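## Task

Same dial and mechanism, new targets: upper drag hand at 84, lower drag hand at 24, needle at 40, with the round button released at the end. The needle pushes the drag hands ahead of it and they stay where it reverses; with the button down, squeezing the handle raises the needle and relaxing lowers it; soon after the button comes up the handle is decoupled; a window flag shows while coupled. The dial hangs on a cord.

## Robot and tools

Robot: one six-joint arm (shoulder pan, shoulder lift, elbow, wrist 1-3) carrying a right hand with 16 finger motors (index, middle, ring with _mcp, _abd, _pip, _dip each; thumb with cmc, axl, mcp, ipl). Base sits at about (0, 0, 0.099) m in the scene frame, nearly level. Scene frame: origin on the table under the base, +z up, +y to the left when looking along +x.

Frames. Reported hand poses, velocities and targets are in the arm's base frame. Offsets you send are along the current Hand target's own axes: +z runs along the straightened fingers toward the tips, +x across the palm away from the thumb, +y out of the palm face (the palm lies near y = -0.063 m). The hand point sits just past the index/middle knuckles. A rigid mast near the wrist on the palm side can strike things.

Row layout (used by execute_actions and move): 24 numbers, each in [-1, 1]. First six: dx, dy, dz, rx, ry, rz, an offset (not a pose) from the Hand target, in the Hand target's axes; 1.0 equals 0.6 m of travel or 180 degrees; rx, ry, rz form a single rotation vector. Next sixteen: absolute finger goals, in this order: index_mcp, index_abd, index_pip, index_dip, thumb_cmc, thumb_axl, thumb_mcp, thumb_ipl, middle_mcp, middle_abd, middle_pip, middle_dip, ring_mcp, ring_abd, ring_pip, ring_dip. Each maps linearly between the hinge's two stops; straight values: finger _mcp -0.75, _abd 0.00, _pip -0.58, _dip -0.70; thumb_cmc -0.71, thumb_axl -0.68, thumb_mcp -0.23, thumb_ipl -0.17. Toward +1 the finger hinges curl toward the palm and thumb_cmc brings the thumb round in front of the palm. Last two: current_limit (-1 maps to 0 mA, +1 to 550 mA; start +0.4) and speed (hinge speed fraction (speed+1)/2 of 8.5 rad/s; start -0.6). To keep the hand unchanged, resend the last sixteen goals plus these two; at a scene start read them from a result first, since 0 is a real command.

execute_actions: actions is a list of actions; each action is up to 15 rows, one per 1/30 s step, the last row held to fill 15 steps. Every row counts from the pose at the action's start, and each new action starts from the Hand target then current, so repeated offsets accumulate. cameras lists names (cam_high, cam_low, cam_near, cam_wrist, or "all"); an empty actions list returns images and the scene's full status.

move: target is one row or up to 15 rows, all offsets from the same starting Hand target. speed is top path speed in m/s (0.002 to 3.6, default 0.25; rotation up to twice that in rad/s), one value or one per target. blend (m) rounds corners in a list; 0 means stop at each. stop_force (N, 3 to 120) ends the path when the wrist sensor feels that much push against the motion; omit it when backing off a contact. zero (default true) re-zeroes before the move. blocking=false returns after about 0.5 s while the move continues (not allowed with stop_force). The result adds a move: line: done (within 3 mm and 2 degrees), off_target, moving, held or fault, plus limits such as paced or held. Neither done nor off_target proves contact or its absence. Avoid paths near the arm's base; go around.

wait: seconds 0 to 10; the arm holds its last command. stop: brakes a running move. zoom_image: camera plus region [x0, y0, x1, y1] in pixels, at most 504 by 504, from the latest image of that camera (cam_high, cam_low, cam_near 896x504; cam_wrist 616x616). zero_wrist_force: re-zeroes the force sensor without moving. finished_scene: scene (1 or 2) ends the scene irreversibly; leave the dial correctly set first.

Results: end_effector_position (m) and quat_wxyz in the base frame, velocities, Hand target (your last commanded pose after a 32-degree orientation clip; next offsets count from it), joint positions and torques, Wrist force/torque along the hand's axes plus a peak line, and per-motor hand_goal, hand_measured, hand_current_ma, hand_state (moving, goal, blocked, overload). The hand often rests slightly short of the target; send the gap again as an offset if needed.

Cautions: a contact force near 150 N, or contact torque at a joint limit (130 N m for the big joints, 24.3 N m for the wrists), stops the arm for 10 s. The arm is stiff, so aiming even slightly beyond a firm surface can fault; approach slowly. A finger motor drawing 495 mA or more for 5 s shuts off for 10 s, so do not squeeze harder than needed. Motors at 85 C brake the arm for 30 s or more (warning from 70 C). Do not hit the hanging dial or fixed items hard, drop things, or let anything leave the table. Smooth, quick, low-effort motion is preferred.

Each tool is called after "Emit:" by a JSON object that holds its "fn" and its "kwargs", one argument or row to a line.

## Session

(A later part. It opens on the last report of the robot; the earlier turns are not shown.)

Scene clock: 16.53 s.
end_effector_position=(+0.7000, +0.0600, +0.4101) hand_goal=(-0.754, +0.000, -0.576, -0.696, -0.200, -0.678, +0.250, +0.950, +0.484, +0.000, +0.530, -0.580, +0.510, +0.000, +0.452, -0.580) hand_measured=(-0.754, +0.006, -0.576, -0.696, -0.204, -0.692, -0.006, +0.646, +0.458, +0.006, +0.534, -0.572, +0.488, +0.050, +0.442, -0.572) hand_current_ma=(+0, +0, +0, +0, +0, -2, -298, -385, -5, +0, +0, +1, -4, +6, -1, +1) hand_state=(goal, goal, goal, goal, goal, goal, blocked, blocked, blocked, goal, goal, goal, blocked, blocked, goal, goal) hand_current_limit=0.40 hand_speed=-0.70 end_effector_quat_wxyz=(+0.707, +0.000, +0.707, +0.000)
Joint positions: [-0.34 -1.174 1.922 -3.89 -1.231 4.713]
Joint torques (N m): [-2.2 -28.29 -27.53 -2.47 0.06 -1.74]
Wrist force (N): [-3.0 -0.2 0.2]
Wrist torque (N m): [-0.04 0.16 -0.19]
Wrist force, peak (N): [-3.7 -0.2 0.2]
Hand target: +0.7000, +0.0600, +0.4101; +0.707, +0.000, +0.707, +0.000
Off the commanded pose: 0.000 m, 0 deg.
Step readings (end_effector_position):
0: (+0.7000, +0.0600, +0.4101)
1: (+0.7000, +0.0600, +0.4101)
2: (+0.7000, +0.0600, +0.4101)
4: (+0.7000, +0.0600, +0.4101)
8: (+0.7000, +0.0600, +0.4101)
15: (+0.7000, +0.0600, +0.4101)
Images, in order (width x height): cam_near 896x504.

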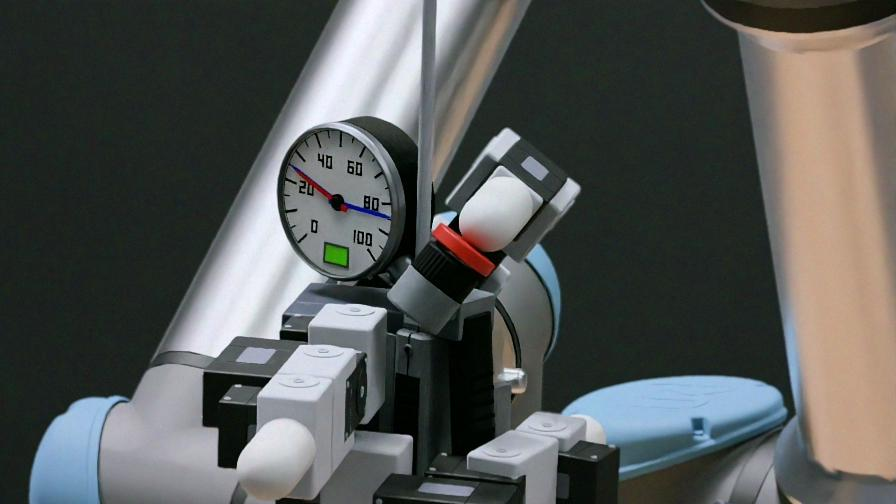

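Emit:
{"fn": "execute_actions", "kwargs": {
  "actions": [
    [[0,0,0,0,0,0,-0.754,0,-0.576,-0.696,-0.2,-0.677,0.25,0.95,0.477,0,0.521,-0.58,0.502,0,0.443,-0.58,0.4,-0.8]]
  ],
  "cameras": ["cam_near"]
}}

Emit:
{"fn": "zoom_image", "kwargs": {
  "camera": "cam_near",
  "region": [270, 140, 350, 220]
}}

Scene clock: 17.47 s.
end_effector_position=(+0.7000, +0.0600, +0.4101) hand_goal=(-0.754, +0.000, -0.576, -0.696, -0.200, -0.678, +0.250, +0.950, +0.476, +0.000, +0.520, -0.580, +0.502, +0.000, +0.442, -0.580) hand_measured=(-0.754, +0.006, -0.576, -0.696, -0.204, -0.692, -0.006, +0.646, +0.452, +0.006, +0.524, -0.572, +0.480, +0.050, +0.432, -0.572) hand_current_ma=(+0, +0, +0, +0, +0, -2, -298, -385, -4, +0, +0, +1, -4, +6, -1, +1) hand_state=(goal, goal, goal, goal, goal, goal, blocked, blocked, blocked, goal, goal, goal, blocked, blocked, goal, goal) hand_current_limit=0.40 hand_speed=-0.80 end_effector_quat_wxyz=(+0.707, +0.000, +0.707, +0.000)
Joint positions: [-0.34 -1.174 1.922 -3.89 -1.231 4.713]
Joint torques (N m): [-2.23 -28.56 -27.56 -2.46 0.08 -1.52]
Wrist force (N): [-2.9 -0.4 0.1]
Wrist torque (N m): [-0.05 0.16 -0.21]
Wrist force, peak (N): [-3.6 -0.3 0.3]
Hand target: +0.7000, +0.0600, +0.4101; +0.707, +0.000, +0.707, +0.000
Off the commanded pose: 0.000 m, 0 deg.
Step readings (end_effector_position):
0: (+0.7000, +0.0600, +0.4101)
1: (+0.7000, +0.0600, +0.4101)
2: (+0.7000, +0.0600, +0.4101)
4: (+0.7000, +0.0600, +0.4101)
8: (+0.7000, +0.0600, +0.4101)
15: (+0.7000, +0.0600, +0.4101)
Images, in order (width x height): cam_near 896x504.

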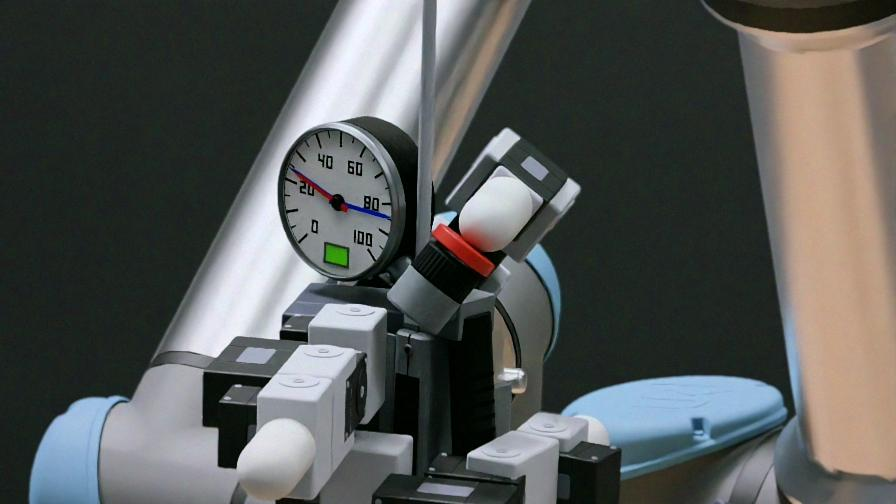

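Scaled by 6.300 from the camera's 896x504 image, which has a finer 1280x720 frame.

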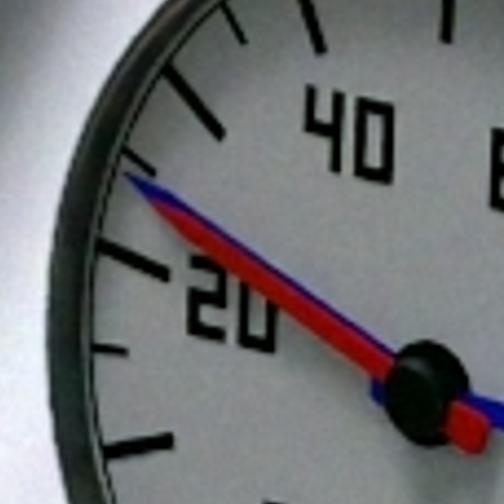

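Emit:
{"fn": "execute_actions", "kwargs": {
  "actions": [
    [[0,0,0,0,0,0,-0.754,0,-0.576,-0.696,-0.2,-0.677,0.25,0.95,0.72,0,0.77,-0.58,0.74,0,0.68,-0.58,0.4,-0.6]]
  ],
  "cameras": ["cam_near"]
}}

Emit:
{"fn": "zoom_image", "kwargs": {
  "camera": "cam_near",
  "region": [245, 120, 405, 280]
}}

Emit:
{"fn": "zoom_image", "kwargs": {
  "camera": "cam_near",
  "region": [280, 130, 360, 210]
}}

Scene clock: 18.40 s.
end_effector_position=(+0.7000, +0.0600, +0.4101) hand_goal=(-0.754, +0.000, -0.576, -0.696, -0.200, -0.678, +0.250, +0.950, +0.720, +0.000, +0.770, -0.580, +0.740, +0.000, +0.680, -0.580) hand_measured=(-0.754, +0.006, -0.576, -0.696, -0.200, -0.688, -0.008, +0.646, +0.554, -0.016, +0.654, -0.584, +0.616, +0.050, +0.574, -0.572) hand_current_ma=(+0, +0, +0, +0, +0, -1, -300, -385, -104, -1, -51, +0, -64, +6, -44, +1) hand_state=(goal, goal, goal, goal, goal, goal, blocked, blocked, blocked, goal, blocked, goal, blocked, blocked, blocked, goal) hand_current_limit=0.40 hand_speed=-0.60 end_effector_quat_wxyz=(+0.707, +0.000, +0.707, +0.000)
Joint positions: [-0.34 -1.174 1.922 -3.89 -1.231 4.713]
Joint torques (N m): [-2.59 -28.25 -27.6 -2.51 0 -1.51]
Wrist force (N): [0.3 -0.2 0.2]
Wrist torque (N m): [-0.03 0.05 -0.02]
Wrist force, peak (N): [-3.5 -0.5 0.1]
Hand target: +0.7000, +0.0600, +0.4101; +0.707, +0.000, +0.707, +0.000
Off the commanded pose: 0.000 m, 0 deg.
Step readings (end_effector_position):
0: (+0.7000, +0.0600, +0.4101)
1: (+0.7000, +0.0600, +0.4101)
2: (+0.7000, +0.0600, +0.4101)
4: (+0.7000, +0.0600, +0.4101)
8: (+0.7000, +0.0600, +0.4101)
15: (+0.7000, +0.0600, +0.4101)
Images, in order (width x height): cam_near 896x504.

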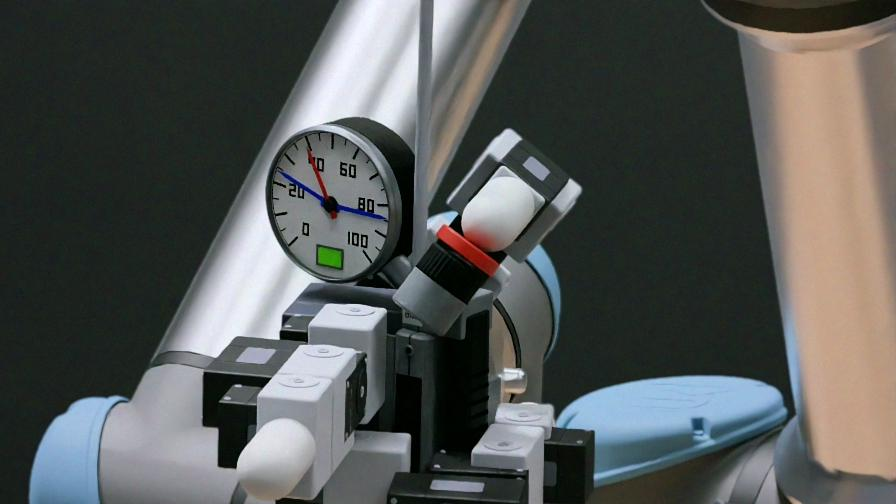

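Scaled by 3.150 from the camera's 896x504 image, which has a finer 1280x720 frame.

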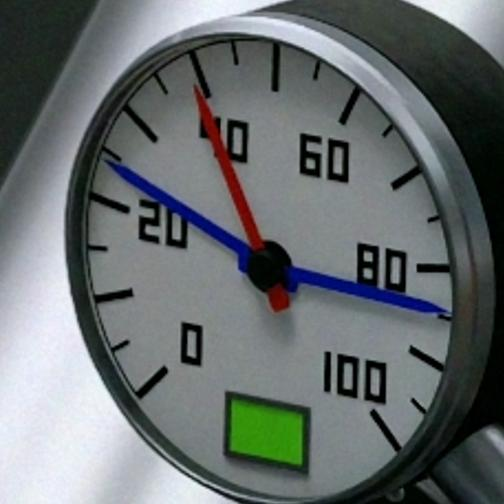

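Scaled by 6.300 from the camera's 896x504 image, which has a finer 1280x720 frame.

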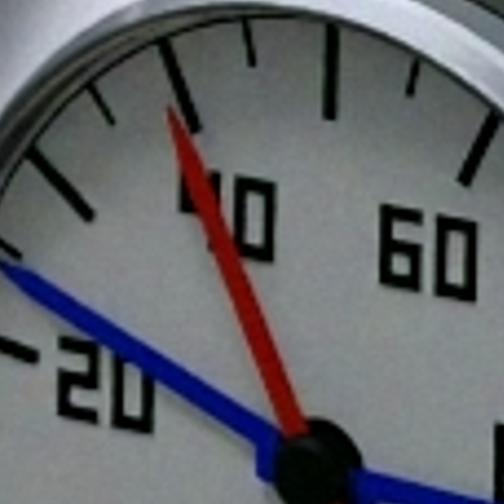

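Emit:
{"fn": "execute_actions", "kwargs": {
  "actions": [
    [[0,0,0,0,0,0,-0.754,0,-0.576,-0.696,-0.2,-0.677,-0.112,0.44,0.72,0,0.77,-0.58,0.74,0,0.68,-0.58,0.4,0.1]]
  ],
  "cameras": ["cam_near"]
}}

Emit:
{"fn": "zoom_image", "kwargs": {
  "camera": "cam_near",
  "region": [245, 120, 405, 280]
}}

Emit:
{"fn": "zoom_image", "kwargs": {
  "camera": "cam_near",
  "region": [280, 130, 360, 210]
}}

Emit:
{"fn": "zoom_image", "kwargs": {
  "camera": "cam_near",
  "region": [400, 50, 652, 302]
}}

Scene clock: 19.63 s.
end_effector_position=(+0.7000, +0.0600, +0.4101) hand_goal=(-0.754, +0.000, -0.576, -0.696, -0.200, -0.678, -0.112, +0.440, +0.720, +0.000, +0.770, -0.580, +0.740, +0.000, +0.680, -0.580) hand_measured=(-0.754, +0.006, -0.576, -0.696, -0.194, -0.682, -0.114, +0.448, +0.580, +0.002, +0.670, -0.584, +0.652, +0.050, +0.604, -0.572) hand_current_ma=(+0, +0, +0, +0, +0, +0, +0, +1, -79, +0, -40, +0, -37, +6, -25, +1) hand_state=(goal, goal, goal, goal, goal, goal, goal, goal, blocked, goal, blocked, goal, blocked, blocked, blocked, goal) hand_current_limit=0.40 hand_speed=0.10 end_effector_quat_wxyz=(+0.707, +0.000, +0.707, +0.000)
Joint positions: [-0.34 -1.174 1.922 -3.89 -1.231 4.713]
Joint torques (N m): [-2 -28.32 -27.43 -2.39 0.01 -1.46]
Wrist force (N): [0.7 -0.2 0.4]
Wrist torque (N m): [-0.05 -0.02 0.02]
Wrist force, peak (N): [0.5 -0.2 0.7]
Hand target: +0.7000, +0.0600, +0.4101; +0.707, +0.000, +0.707, +0.000
Off the commanded pose: 0.000 m, 0 deg.
Step readings (end_effector_position):
0: (+0.7000, +0.0600, +0.4101)
1: (+0.7000, +0.0600, +0.4101)
2: (+0.7000, +0.0600, +0.4101)
4: (+0.7000, +0.0600, +0.4101)
8: (+0.7000, +0.0600, +0.4101)
15: (+0.7000, +0.0600, +0.4101)
Images, in order (width x height): cam_near 896x504.

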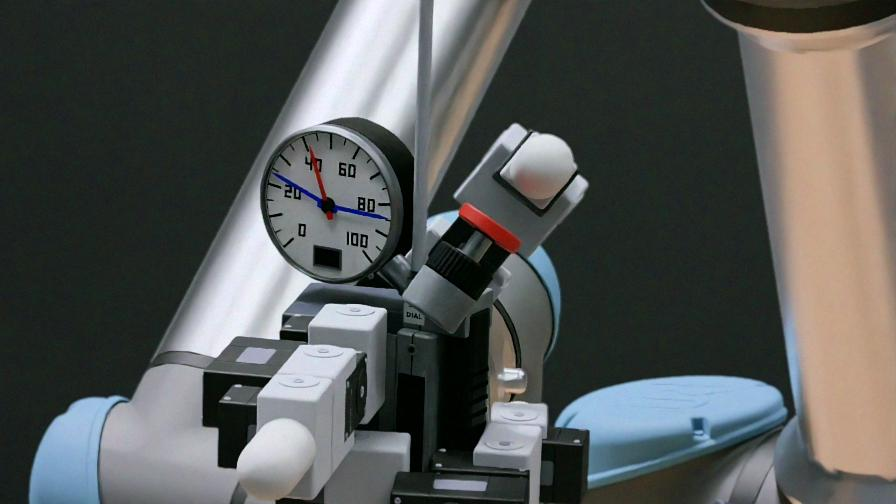

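Scaled by 3.150 from the camera's 896x504 image, which has a finer 1280x720 frame.

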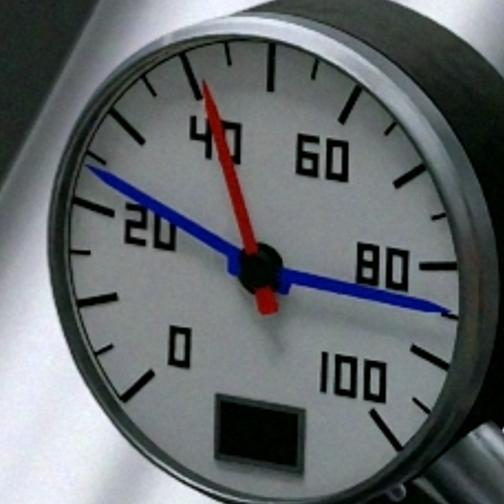

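Scaled by 6.300 from the camera's 896x504 image, which has a finer 1280x720 frame.

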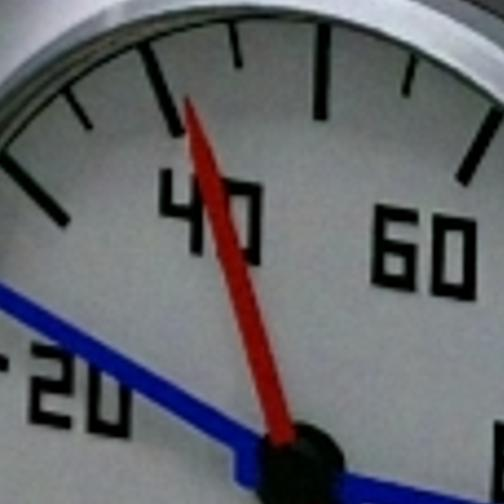

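Scaled by 2.000 from the camera's 896x504 image, which has a finer 1280x720 frame.

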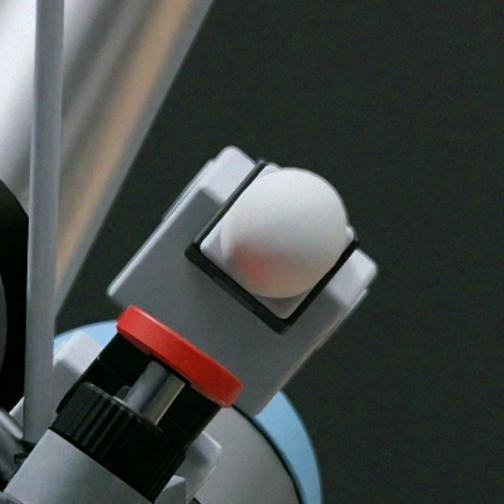

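Emit:
{"fn": "execute_actions", "kwargs": {
  "actions": [
    [[0,0,0,0,0,0,-0.754,0,-0.576,-0.696,-0.2,-0.677,0.22,0.92,0.72,0,0.77,-0.58,0.74,0,0.68,-0.58,0.4,-0.4]],
    [[0,0,0,0,0,0,-0.754,0,-0.576,-0.696,-0.2,-0.677,0.18,0.88,0.59,0,0.668,-0.58,0.635,0,0.592,-0.58,0.4,-0.7]]
  ],
  "cameras": ["cam_near"]
}}

Emit:
{"fn": "zoom_image", "kwargs": {
  "camera": "cam_near",
  "region": [280, 130, 360, 210]
}}

Emit:
{"fn": "zoom_image", "kwargs": {
  "camera": "cam_near",
  "region": [245, 120, 405, 280]
}}

Scene clock: 21.50 s.
end_effector_position=(+0.7000, +0.0600, +0.4101) hand_goal=(-0.754, +0.000, -0.576, -0.696, -0.200, -0.678, +0.180, +0.880, +0.590, +0.000, +0.668, -0.580, +0.634, +0.000, +0.592, -0.580) hand_measured=(-0.754, +0.006, -0.576, -0.696, -0.198, -0.684, +0.010, +0.606, +0.542, +0.002, +0.656, -0.584, +0.606, +0.050, +0.582, -0.572) hand_current_ma=(+0, +0, +0, +0, +0, +0, -150, -356, -14, +0, -1, +0, -5, +6, -1, +1) hand_state=(goal, goal, goal, goal, goal, goal, blocked, blocked, blocked, goal, goal, goal, blocked, blocked, goal, goal) hand_current_limit=0.40 hand_speed=-0.70 end_effector_quat_wxyz=(+0.707, +0.000, +0.707, +0.000)
Joint positions: [-0.34 -1.174 1.922 -3.89 -1.231 4.713]
Joint torques (N m): [-2.52 -28.85 -27.68 -2.47 -0.2 -1.11]
Wrist force (N): [-0.2 -0.3 0.3]
Wrist torque (N m): [-0.07 0.05 -0.03]
Wrist force, peak (N): [0.9 -0.4 0.1]
Hand target: +0.7000, +0.0600, +0.4101; +0.707, +0.000, +0.707, +0.000
Off the commanded pose: 0.000 m, 0 deg.
Step readings (end_effector_position):
0: (+0.7000, +0.0600, +0.4101)
1: (+0.7000, +0.0600, +0.4101)
2: (+0.7000, +0.0600, +0.4101)
4: (+0.7000, +0.0600, +0.4101)
8: (+0.7000, +0.0600, +0.4101)
15: (+0.7000, +0.0600, +0.4101)
16: (+0.7000, +0.0600, +0.4101)
17: (+0.7000, +0.0600, +0.4101)
19: (+0.7000, +0.0600, +0.4101)
23: (+0.7000, +0.0600, +0.4101)
30: (+0.7000, +0.0600, +0.4101)
Images, in order (width x height): cam_near 896x504.

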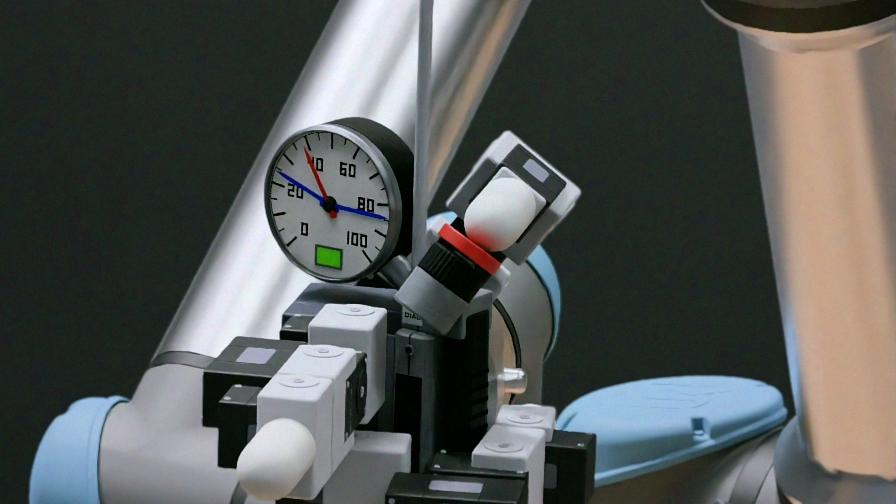

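Scaled by 6.300 from the camera's 896x504 image, which has a finer 1280x720 frame.

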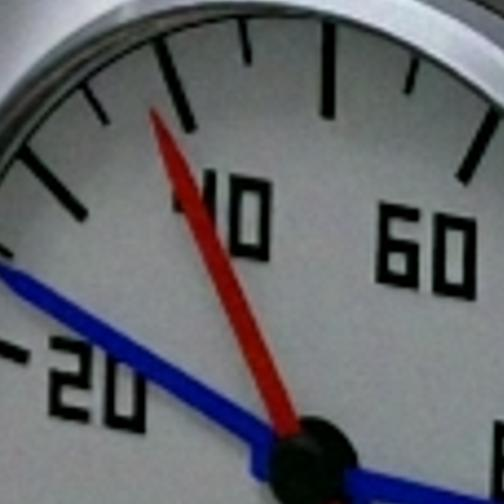

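Scaled by 3.150 from the camera's 896x504 image, which has a finer 1280x720 frame.

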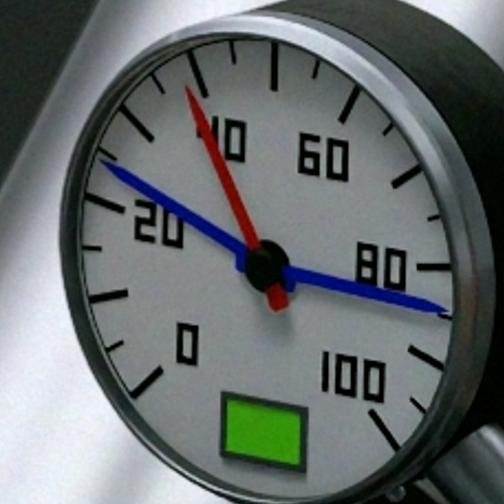

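Emit:
{"fn": "execute_actions", "kwargs": {
  "actions": [
    [[0,0,0,0,0,0,-0.754,0,-0.576,-0.696,-0.2,-0.677,0.18,0.88,0.675,0,0.735,-0.58,0.705,0,0.655,-0.58,0.4,-0.7]],
    [[0,0,0,0,0,0,-0.754,0,-0.576,-0.696,-0.2,-0.677,-0.112,0.44,0.675,0,0.735,-0.58,0.705,0,0.655,-0.58,0.4,0.1]]
  ],
  "cameras": ["cam_near"]
}}

Emit:
{"fn": "zoom_image", "kwargs": {
  "camera": "cam_near",
  "region": [280, 130, 360, 210]
}}

Emit:
{"fn": "zoom_image", "kwargs": {
  "camera": "cam_near",
  "region": [245, 120, 405, 280]
}}

Emit:
{"fn": "zoom_image", "kwargs": {
  "camera": "cam_near",
  "region": [400, 50, 652, 302]
}}

Scene clock: 23.03 s.
end_effector_position=(+0.7000, +0.0600, +0.4101) hand_goal=(-0.754, +0.000, -0.576, -0.696, -0.200, -0.678, -0.112, +0.440, +0.674, +0.000, +0.734, -0.580, +0.704, +0.000, +0.654, -0.580) hand_measured=(-0.754, +0.006, -0.576, -0.696, -0.194, -0.682, -0.114, +0.446, +0.556, -0.006, +0.672, -0.584, +0.624, +0.050, +0.594, -0.572) hand_current_ma=(+0, +0, +0, +0, +0, +0, +0, +1, -59, +0, -18, +0, -31, +6, -17, +1) hand_state=(goal, goal, goal, goal, goal, goal, goal, goal, blocked, goal, blocked, goal, blocked, blocked, blocked, goal) hand_current_limit=0.40 hand_speed=0.10 end_effector_quat_wxyz=(+0.707, +0.000, +0.707, +0.000)
Joint positions: [-0.34 -1.174 1.922 -3.89 -1.231 4.713]
Joint torques (N m): [-2.28 -28.27 -27.68 -2.42 -0.28 -1.06]
Wrist force (N): [0.3 -0.2 -0.1]
Wrist torque (N m): [-0.01 0.04 -0.02]
Wrist force, peak (N): [0.8 0.0 0.1]
Hand target: +0.7000, +0.0600, +0.4101; +0.707, +0.000, +0.707, +0.000
Off the commanded pose: 0.000 m, 0 deg.
Step readings (end_effector_position):
0: (+0.7000, +0.0600, +0.4101)
1: (+0.7000, +0.0600, +0.4101)
2: (+0.7000, +0.0600, +0.4101)
4: (+0.7000, +0.0600, +0.4101)
8: (+0.7000, +0.0600, +0.4101)
15: (+0.7000, +0.0600, +0.4101)
16: (+0.7000, +0.0600, +0.4101)
17: (+0.7000, +0.0600, +0.4101)
19: (+0.7000, +0.0600, +0.4101)
23: (+0.7000, +0.0600, +0.4101)
30: (+0.7000, +0.0600, +0.4101)
Images, in order (width x height): cam_near 896x504.

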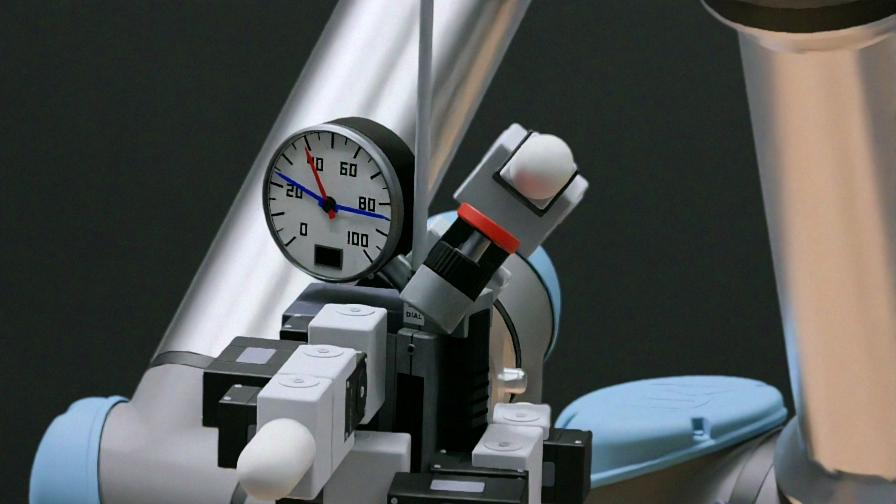

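Scaled by 6.300 from the camera's 896x504 image, which has a finer 1280x720 frame.

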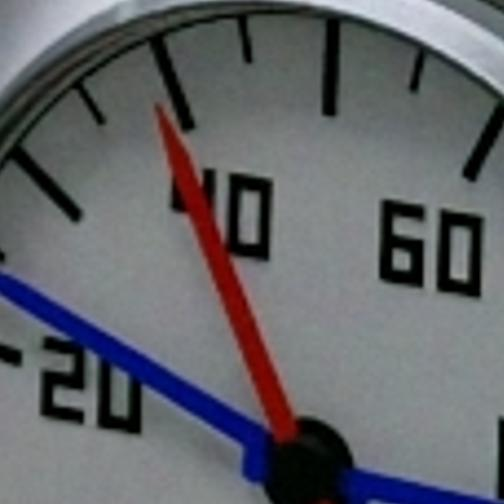

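Scaled by 3.150 from the camera's 896x504 image, which has a finer 1280x720 frame.

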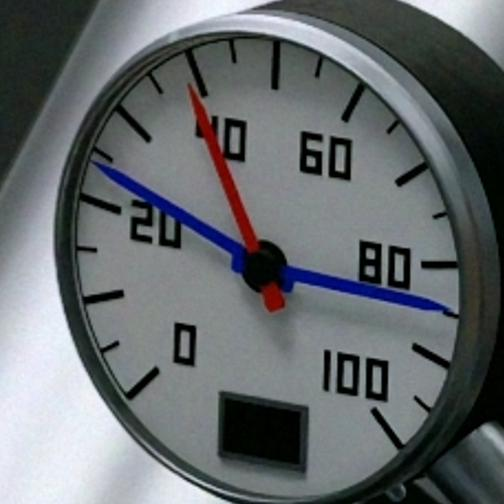

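Scaled by 2.000 from the camera's 896x504 image, which has a finer 1280x720 frame.

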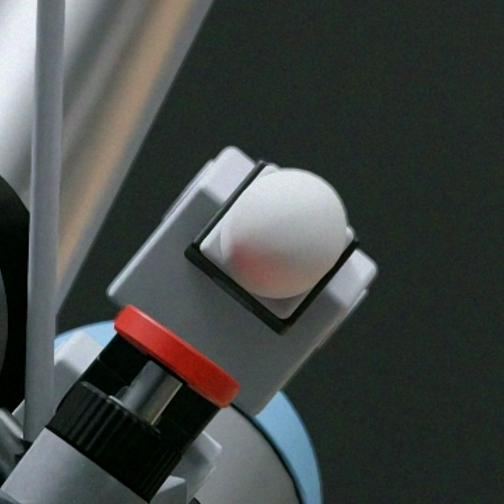

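Emit:
{"fn": "execute_actions", "kwargs": {
  "actions": [
    [[0,0,0,0,0,0,-0.754,0,-0.576,-0.696,-0.2,-0.677,0.2,0.9,0.675,0,0.735,-0.58,0.705,0,0.655,-0.58,0.4,-0.4]],
    [[0,0,0,0,0,0,-0.754,0,-0.576,-0.696,-0.2,-0.677,-0.112,0.44,0.675,0,0.735,-0.58,0.705,0,0.655,-0.58,0.4,0.1]]
  ],
  "cameras": ["cam_near"]
}}

Emit:
{"fn": "zoom_image", "kwargs": {
  "camera": "cam_near",
  "region": [280, 130, 360, 210]
}}

Emit:
{"fn": "zoom_image", "kwargs": {
  "camera": "cam_near",
  "region": [245, 120, 405, 280]
}}

Emit:
{"fn": "zoom_image", "kwargs": {
  "camera": "cam_near",
  "region": [400, 50, 652, 302]
}}

Scene clock: 24.73 s.
end_effector_position=(+0.7000, +0.0600, +0.4101) hand_goal=(-0.754, +0.000, -0.576, -0.696, -0.200, -0.678, -0.112, +0.440, +0.674, +0.000, +0.734, -0.580, +0.704, +0.000, +0.654, -0.580) hand_measured=(-0.754, +0.006, -0.576, -0.696, -0.194, -0.680, -0.112, +0.446, +0.558, -0.006, +0.672, -0.584, +0.626, +0.050, +0.594, -0.572) hand_current_ma=(+0, +0, +0, +0, +0, +0, +0, +1, -57, +0, -18, +0, -29, +6, -17, +1) hand_state=(goal, goal, goal, goal, goal, goal, goal, goal, blocked, goal, blocked, goal, blocked, blocked, blocked, goal) hand_current_limit=0.40 hand_speed=0.10 end_effector_quat_wxyz=(+0.707, +0.000, +0.707, +0.000)
Joint positions: [-0.34 -1.174 1.922 -3.89 -1.231 4.713]
Joint torques (N m): [-2.49 -28.49 -26.99 -2.36 -0.35 -0.92]
Wrist force (N): [0.7 -0.1 0.2]
Wrist torque (N m): [-0.02 -0.02 0.01]
Wrist force, peak (N): [0.9 -0.2 0.3]
Hand target: +0.7000, +0.0600, +0.4101; +0.707, +0.000, +0.707, +0.000
Off the commanded pose: 0.000 m, 0 deg.
Step readings (end_effector_position):
0: (+0.7000, +0.0600, +0.4101)
1: (+0.7000, +0.0600, +0.4101)
2: (+0.7000, +0.0600, +0.4101)
4: (+0.7000, +0.0600, +0.4101)
8: (+0.7000, +0.0600, +0.4101)
15: (+0.7000, +0.0600, +0.4101)
16: (+0.7000, +0.0600, +0.4101)
17: (+0.7000, +0.0600, +0.4101)
19: (+0.7000, +0.0600, +0.4101)
23: (+0.7000, +0.0600, +0.4101)
30: (+0.7000, +0.0600, +0.4101)
Images, in order (width x height): cam_near 896x504.

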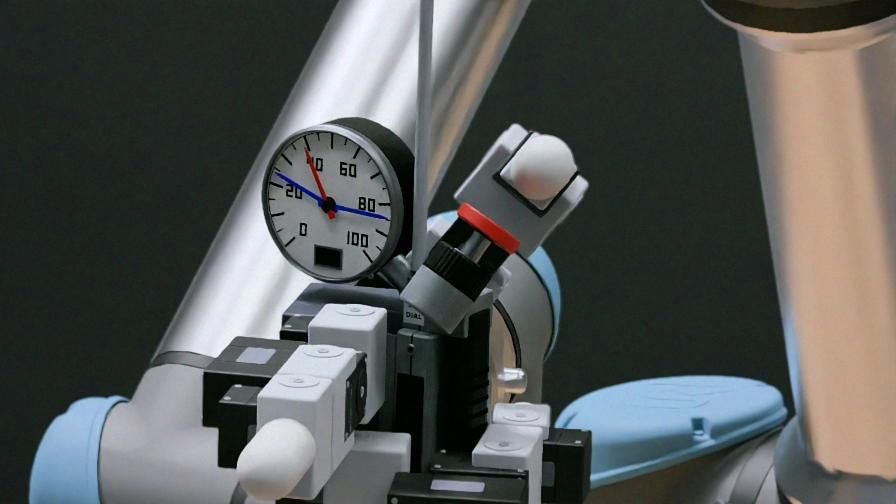

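Scaled by 6.300 from the camera's 896x504 image, which has a finer 1280x720 frame.

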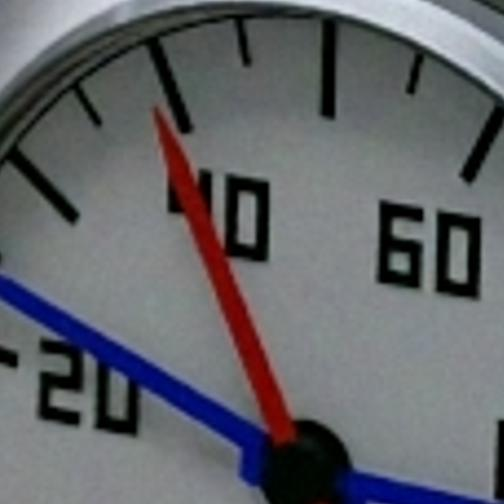

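Scaled by 3.150 from the camera's 896x504 image, which has a finer 1280x720 frame.

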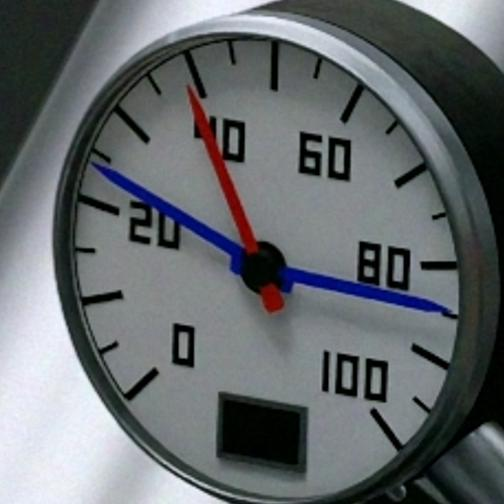

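Scaled by 2.000 from the camera's 896x504 image, which has a finer 1280x720 frame.

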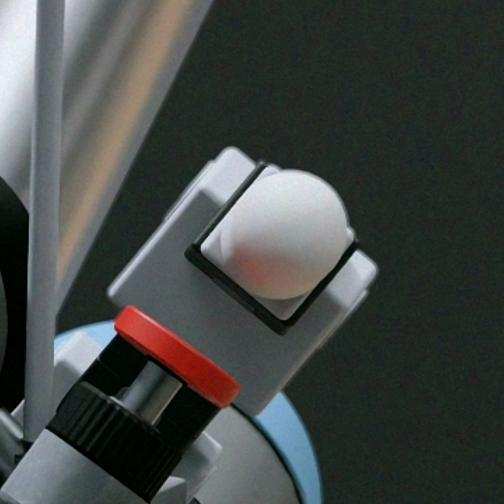

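Emit:
{"fn": "execute_actions", "kwargs": {
  "actions": [
    [[0,0,0,0,0,0,-0.754,0,-0.576,-0.696,-0.2,-0.677,0.2,0.9,0.675,0,0.735,-0.58,0.705,0,0.655,-0.58,0.4,-0.4]],
    [[0,0,0,0,0,0,-0.754,0,-0.576,-0.696,-0.2,-0.677,0.2,0.9,0.708,0,0.76,-0.58,0.73,0,0.676,-0.58,0.4,-0.6]],
    [[0,0,0,0,0,0,-0.754,0,-0.576,-0.696,-0.2,-0.677,-0.112,0.44,0.708,0,0.76,-0.58,0.73,0,0.676,-0.58,0.4,0.1]]
  ],
  "cameras": ["cam_near"]
}}

Emit:
{"fn": "zoom_image", "kwargs": {
  "camera": "cam_near",
  "region": [280, 130, 360, 210]
}}

Emit:
{"fn": "zoom_image", "kwargs": {
  "camera": "cam_near",
  "region": [245, 120, 405, 280]
}}

Emit:
{"fn": "zoom_image", "kwargs": {
  "camera": "cam_near",
  "region": [400, 50, 652, 302]
}}

Scene clock: 26.80 s.
end_effector_position=(+0.7000, +0.0600, +0.4101) hand_goal=(-0.754, +0.000, -0.576, -0.696, -0.200, -0.678, -0.112, +0.440, +0.708, +0.000, +0.760, -0.580, +0.730, +0.000, +0.676, -0.580) hand_measured=(-0.754, +0.006, -0.576, -0.696, -0.192, -0.678, -0.112, +0.446, +0.570, -0.002, +0.678, -0.584, +0.644, +0.050, +0.604, -0.572) hand_current_ma=(+0, +0, +0, +0, +1, +0, +0, +1, -76, +0, -30, +0, -35, +6, -23, +1) hand_state=(goal, goal, goal, goal, goal, goal, goal, goal, blocked, goal, blocked, goal, blocked, blocked, blocked, goal) hand_current_limit=0.40 hand_speed=0.10 end_effector_quat_wxyz=(+0.707, +0.000, +0.707, +0.000)
Joint positions: [-0.34 -1.174 1.922 -3.89 -1.231 4.713]
Joint torques (N m): [-2.69 -28.21 -27.53 -2.42 -0.44 -0.75]
Wrist force (N): [0.4 -0.3 0.1]
Wrist torque (N m): [-0.03 0.00 0.00]
Wrist force, peak (N): [1.1 -0.2 0.1]
Hand target: +0.7000, +0.0600, +0.4101; +0.707, +0.000, +0.707, +0.000
Off the commanded pose: 0.000 m, 0 deg.
Step readings (end_effector_position):
0: (+0.7000, +0.0600, +0.4101)
1: (+0.7000, +0.0600, +0.4101)
2: (+0.7000, +0.0600, +0.4101)
4: (+0.7000, +0.0600, +0.4101)
8: (+0.7000, +0.0600, +0.4101)
15: (+0.7000, +0.0600, +0.4101)
16: (+0.7000, +0.0600, +0.4101)
17: (+0.7000, +0.0600, +0.4101)
19: (+0.7000, +0.0600, +0.4101)
23: (+0.7000, +0.0600, +0.4101)
30: (+0.7000, +0.0600, +0.4101)
31: (+0.7000, +0.0600, +0.4101)
32: (+0.7000, +0.0600, +0.4101)
34: (+0.7000, +0.0600, +0.4101)
38: (+0.7000, +0.0600, +0.4101)
45: (+0.7000, +0.0600, +0.4101)
Images, in order (width x height): cam_near 896x504.

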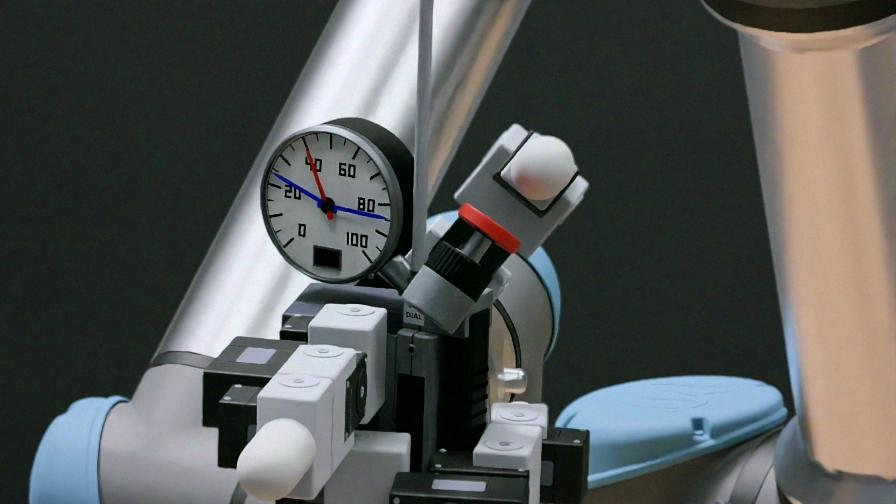

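Scaled by 6.300 from the camera's 896x504 image, which has a finer 1280x720 frame.

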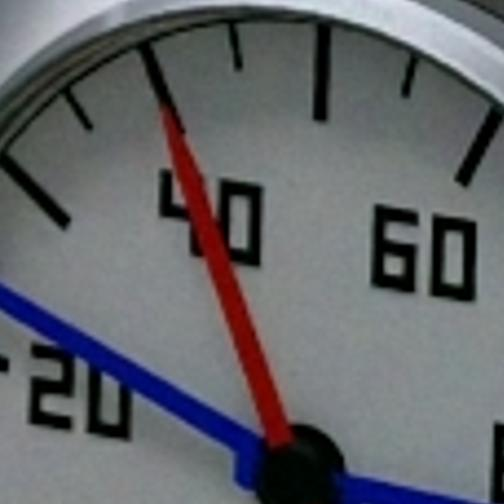

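Scaled by 3.150 from the camera's 896x504 image, which has a finer 1280x720 frame.

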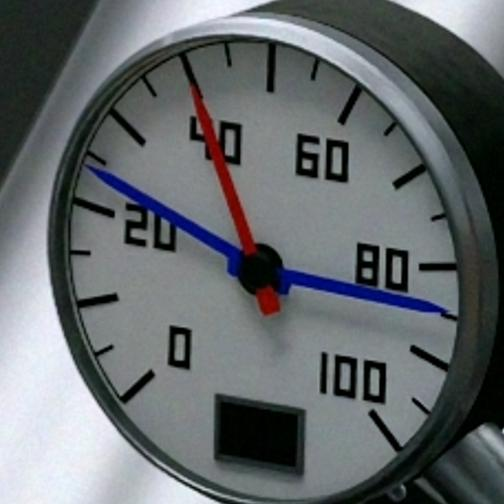

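Scaled by 2.000 from the camera's 896x504 image, which has a finer 1280x720 frame.

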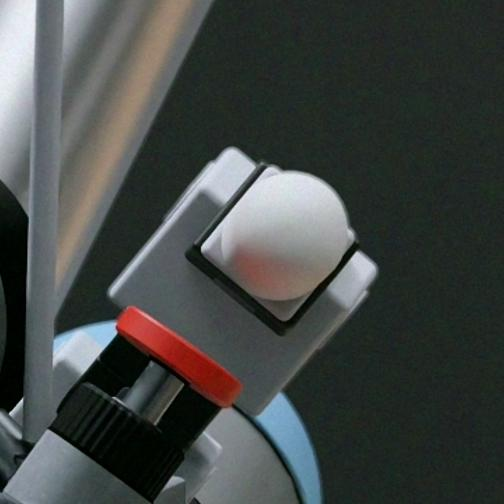

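Emit:
{"fn": "finished_scene", "kwargs": {
  "scene": 2
}}

The scene is finished: the task was done.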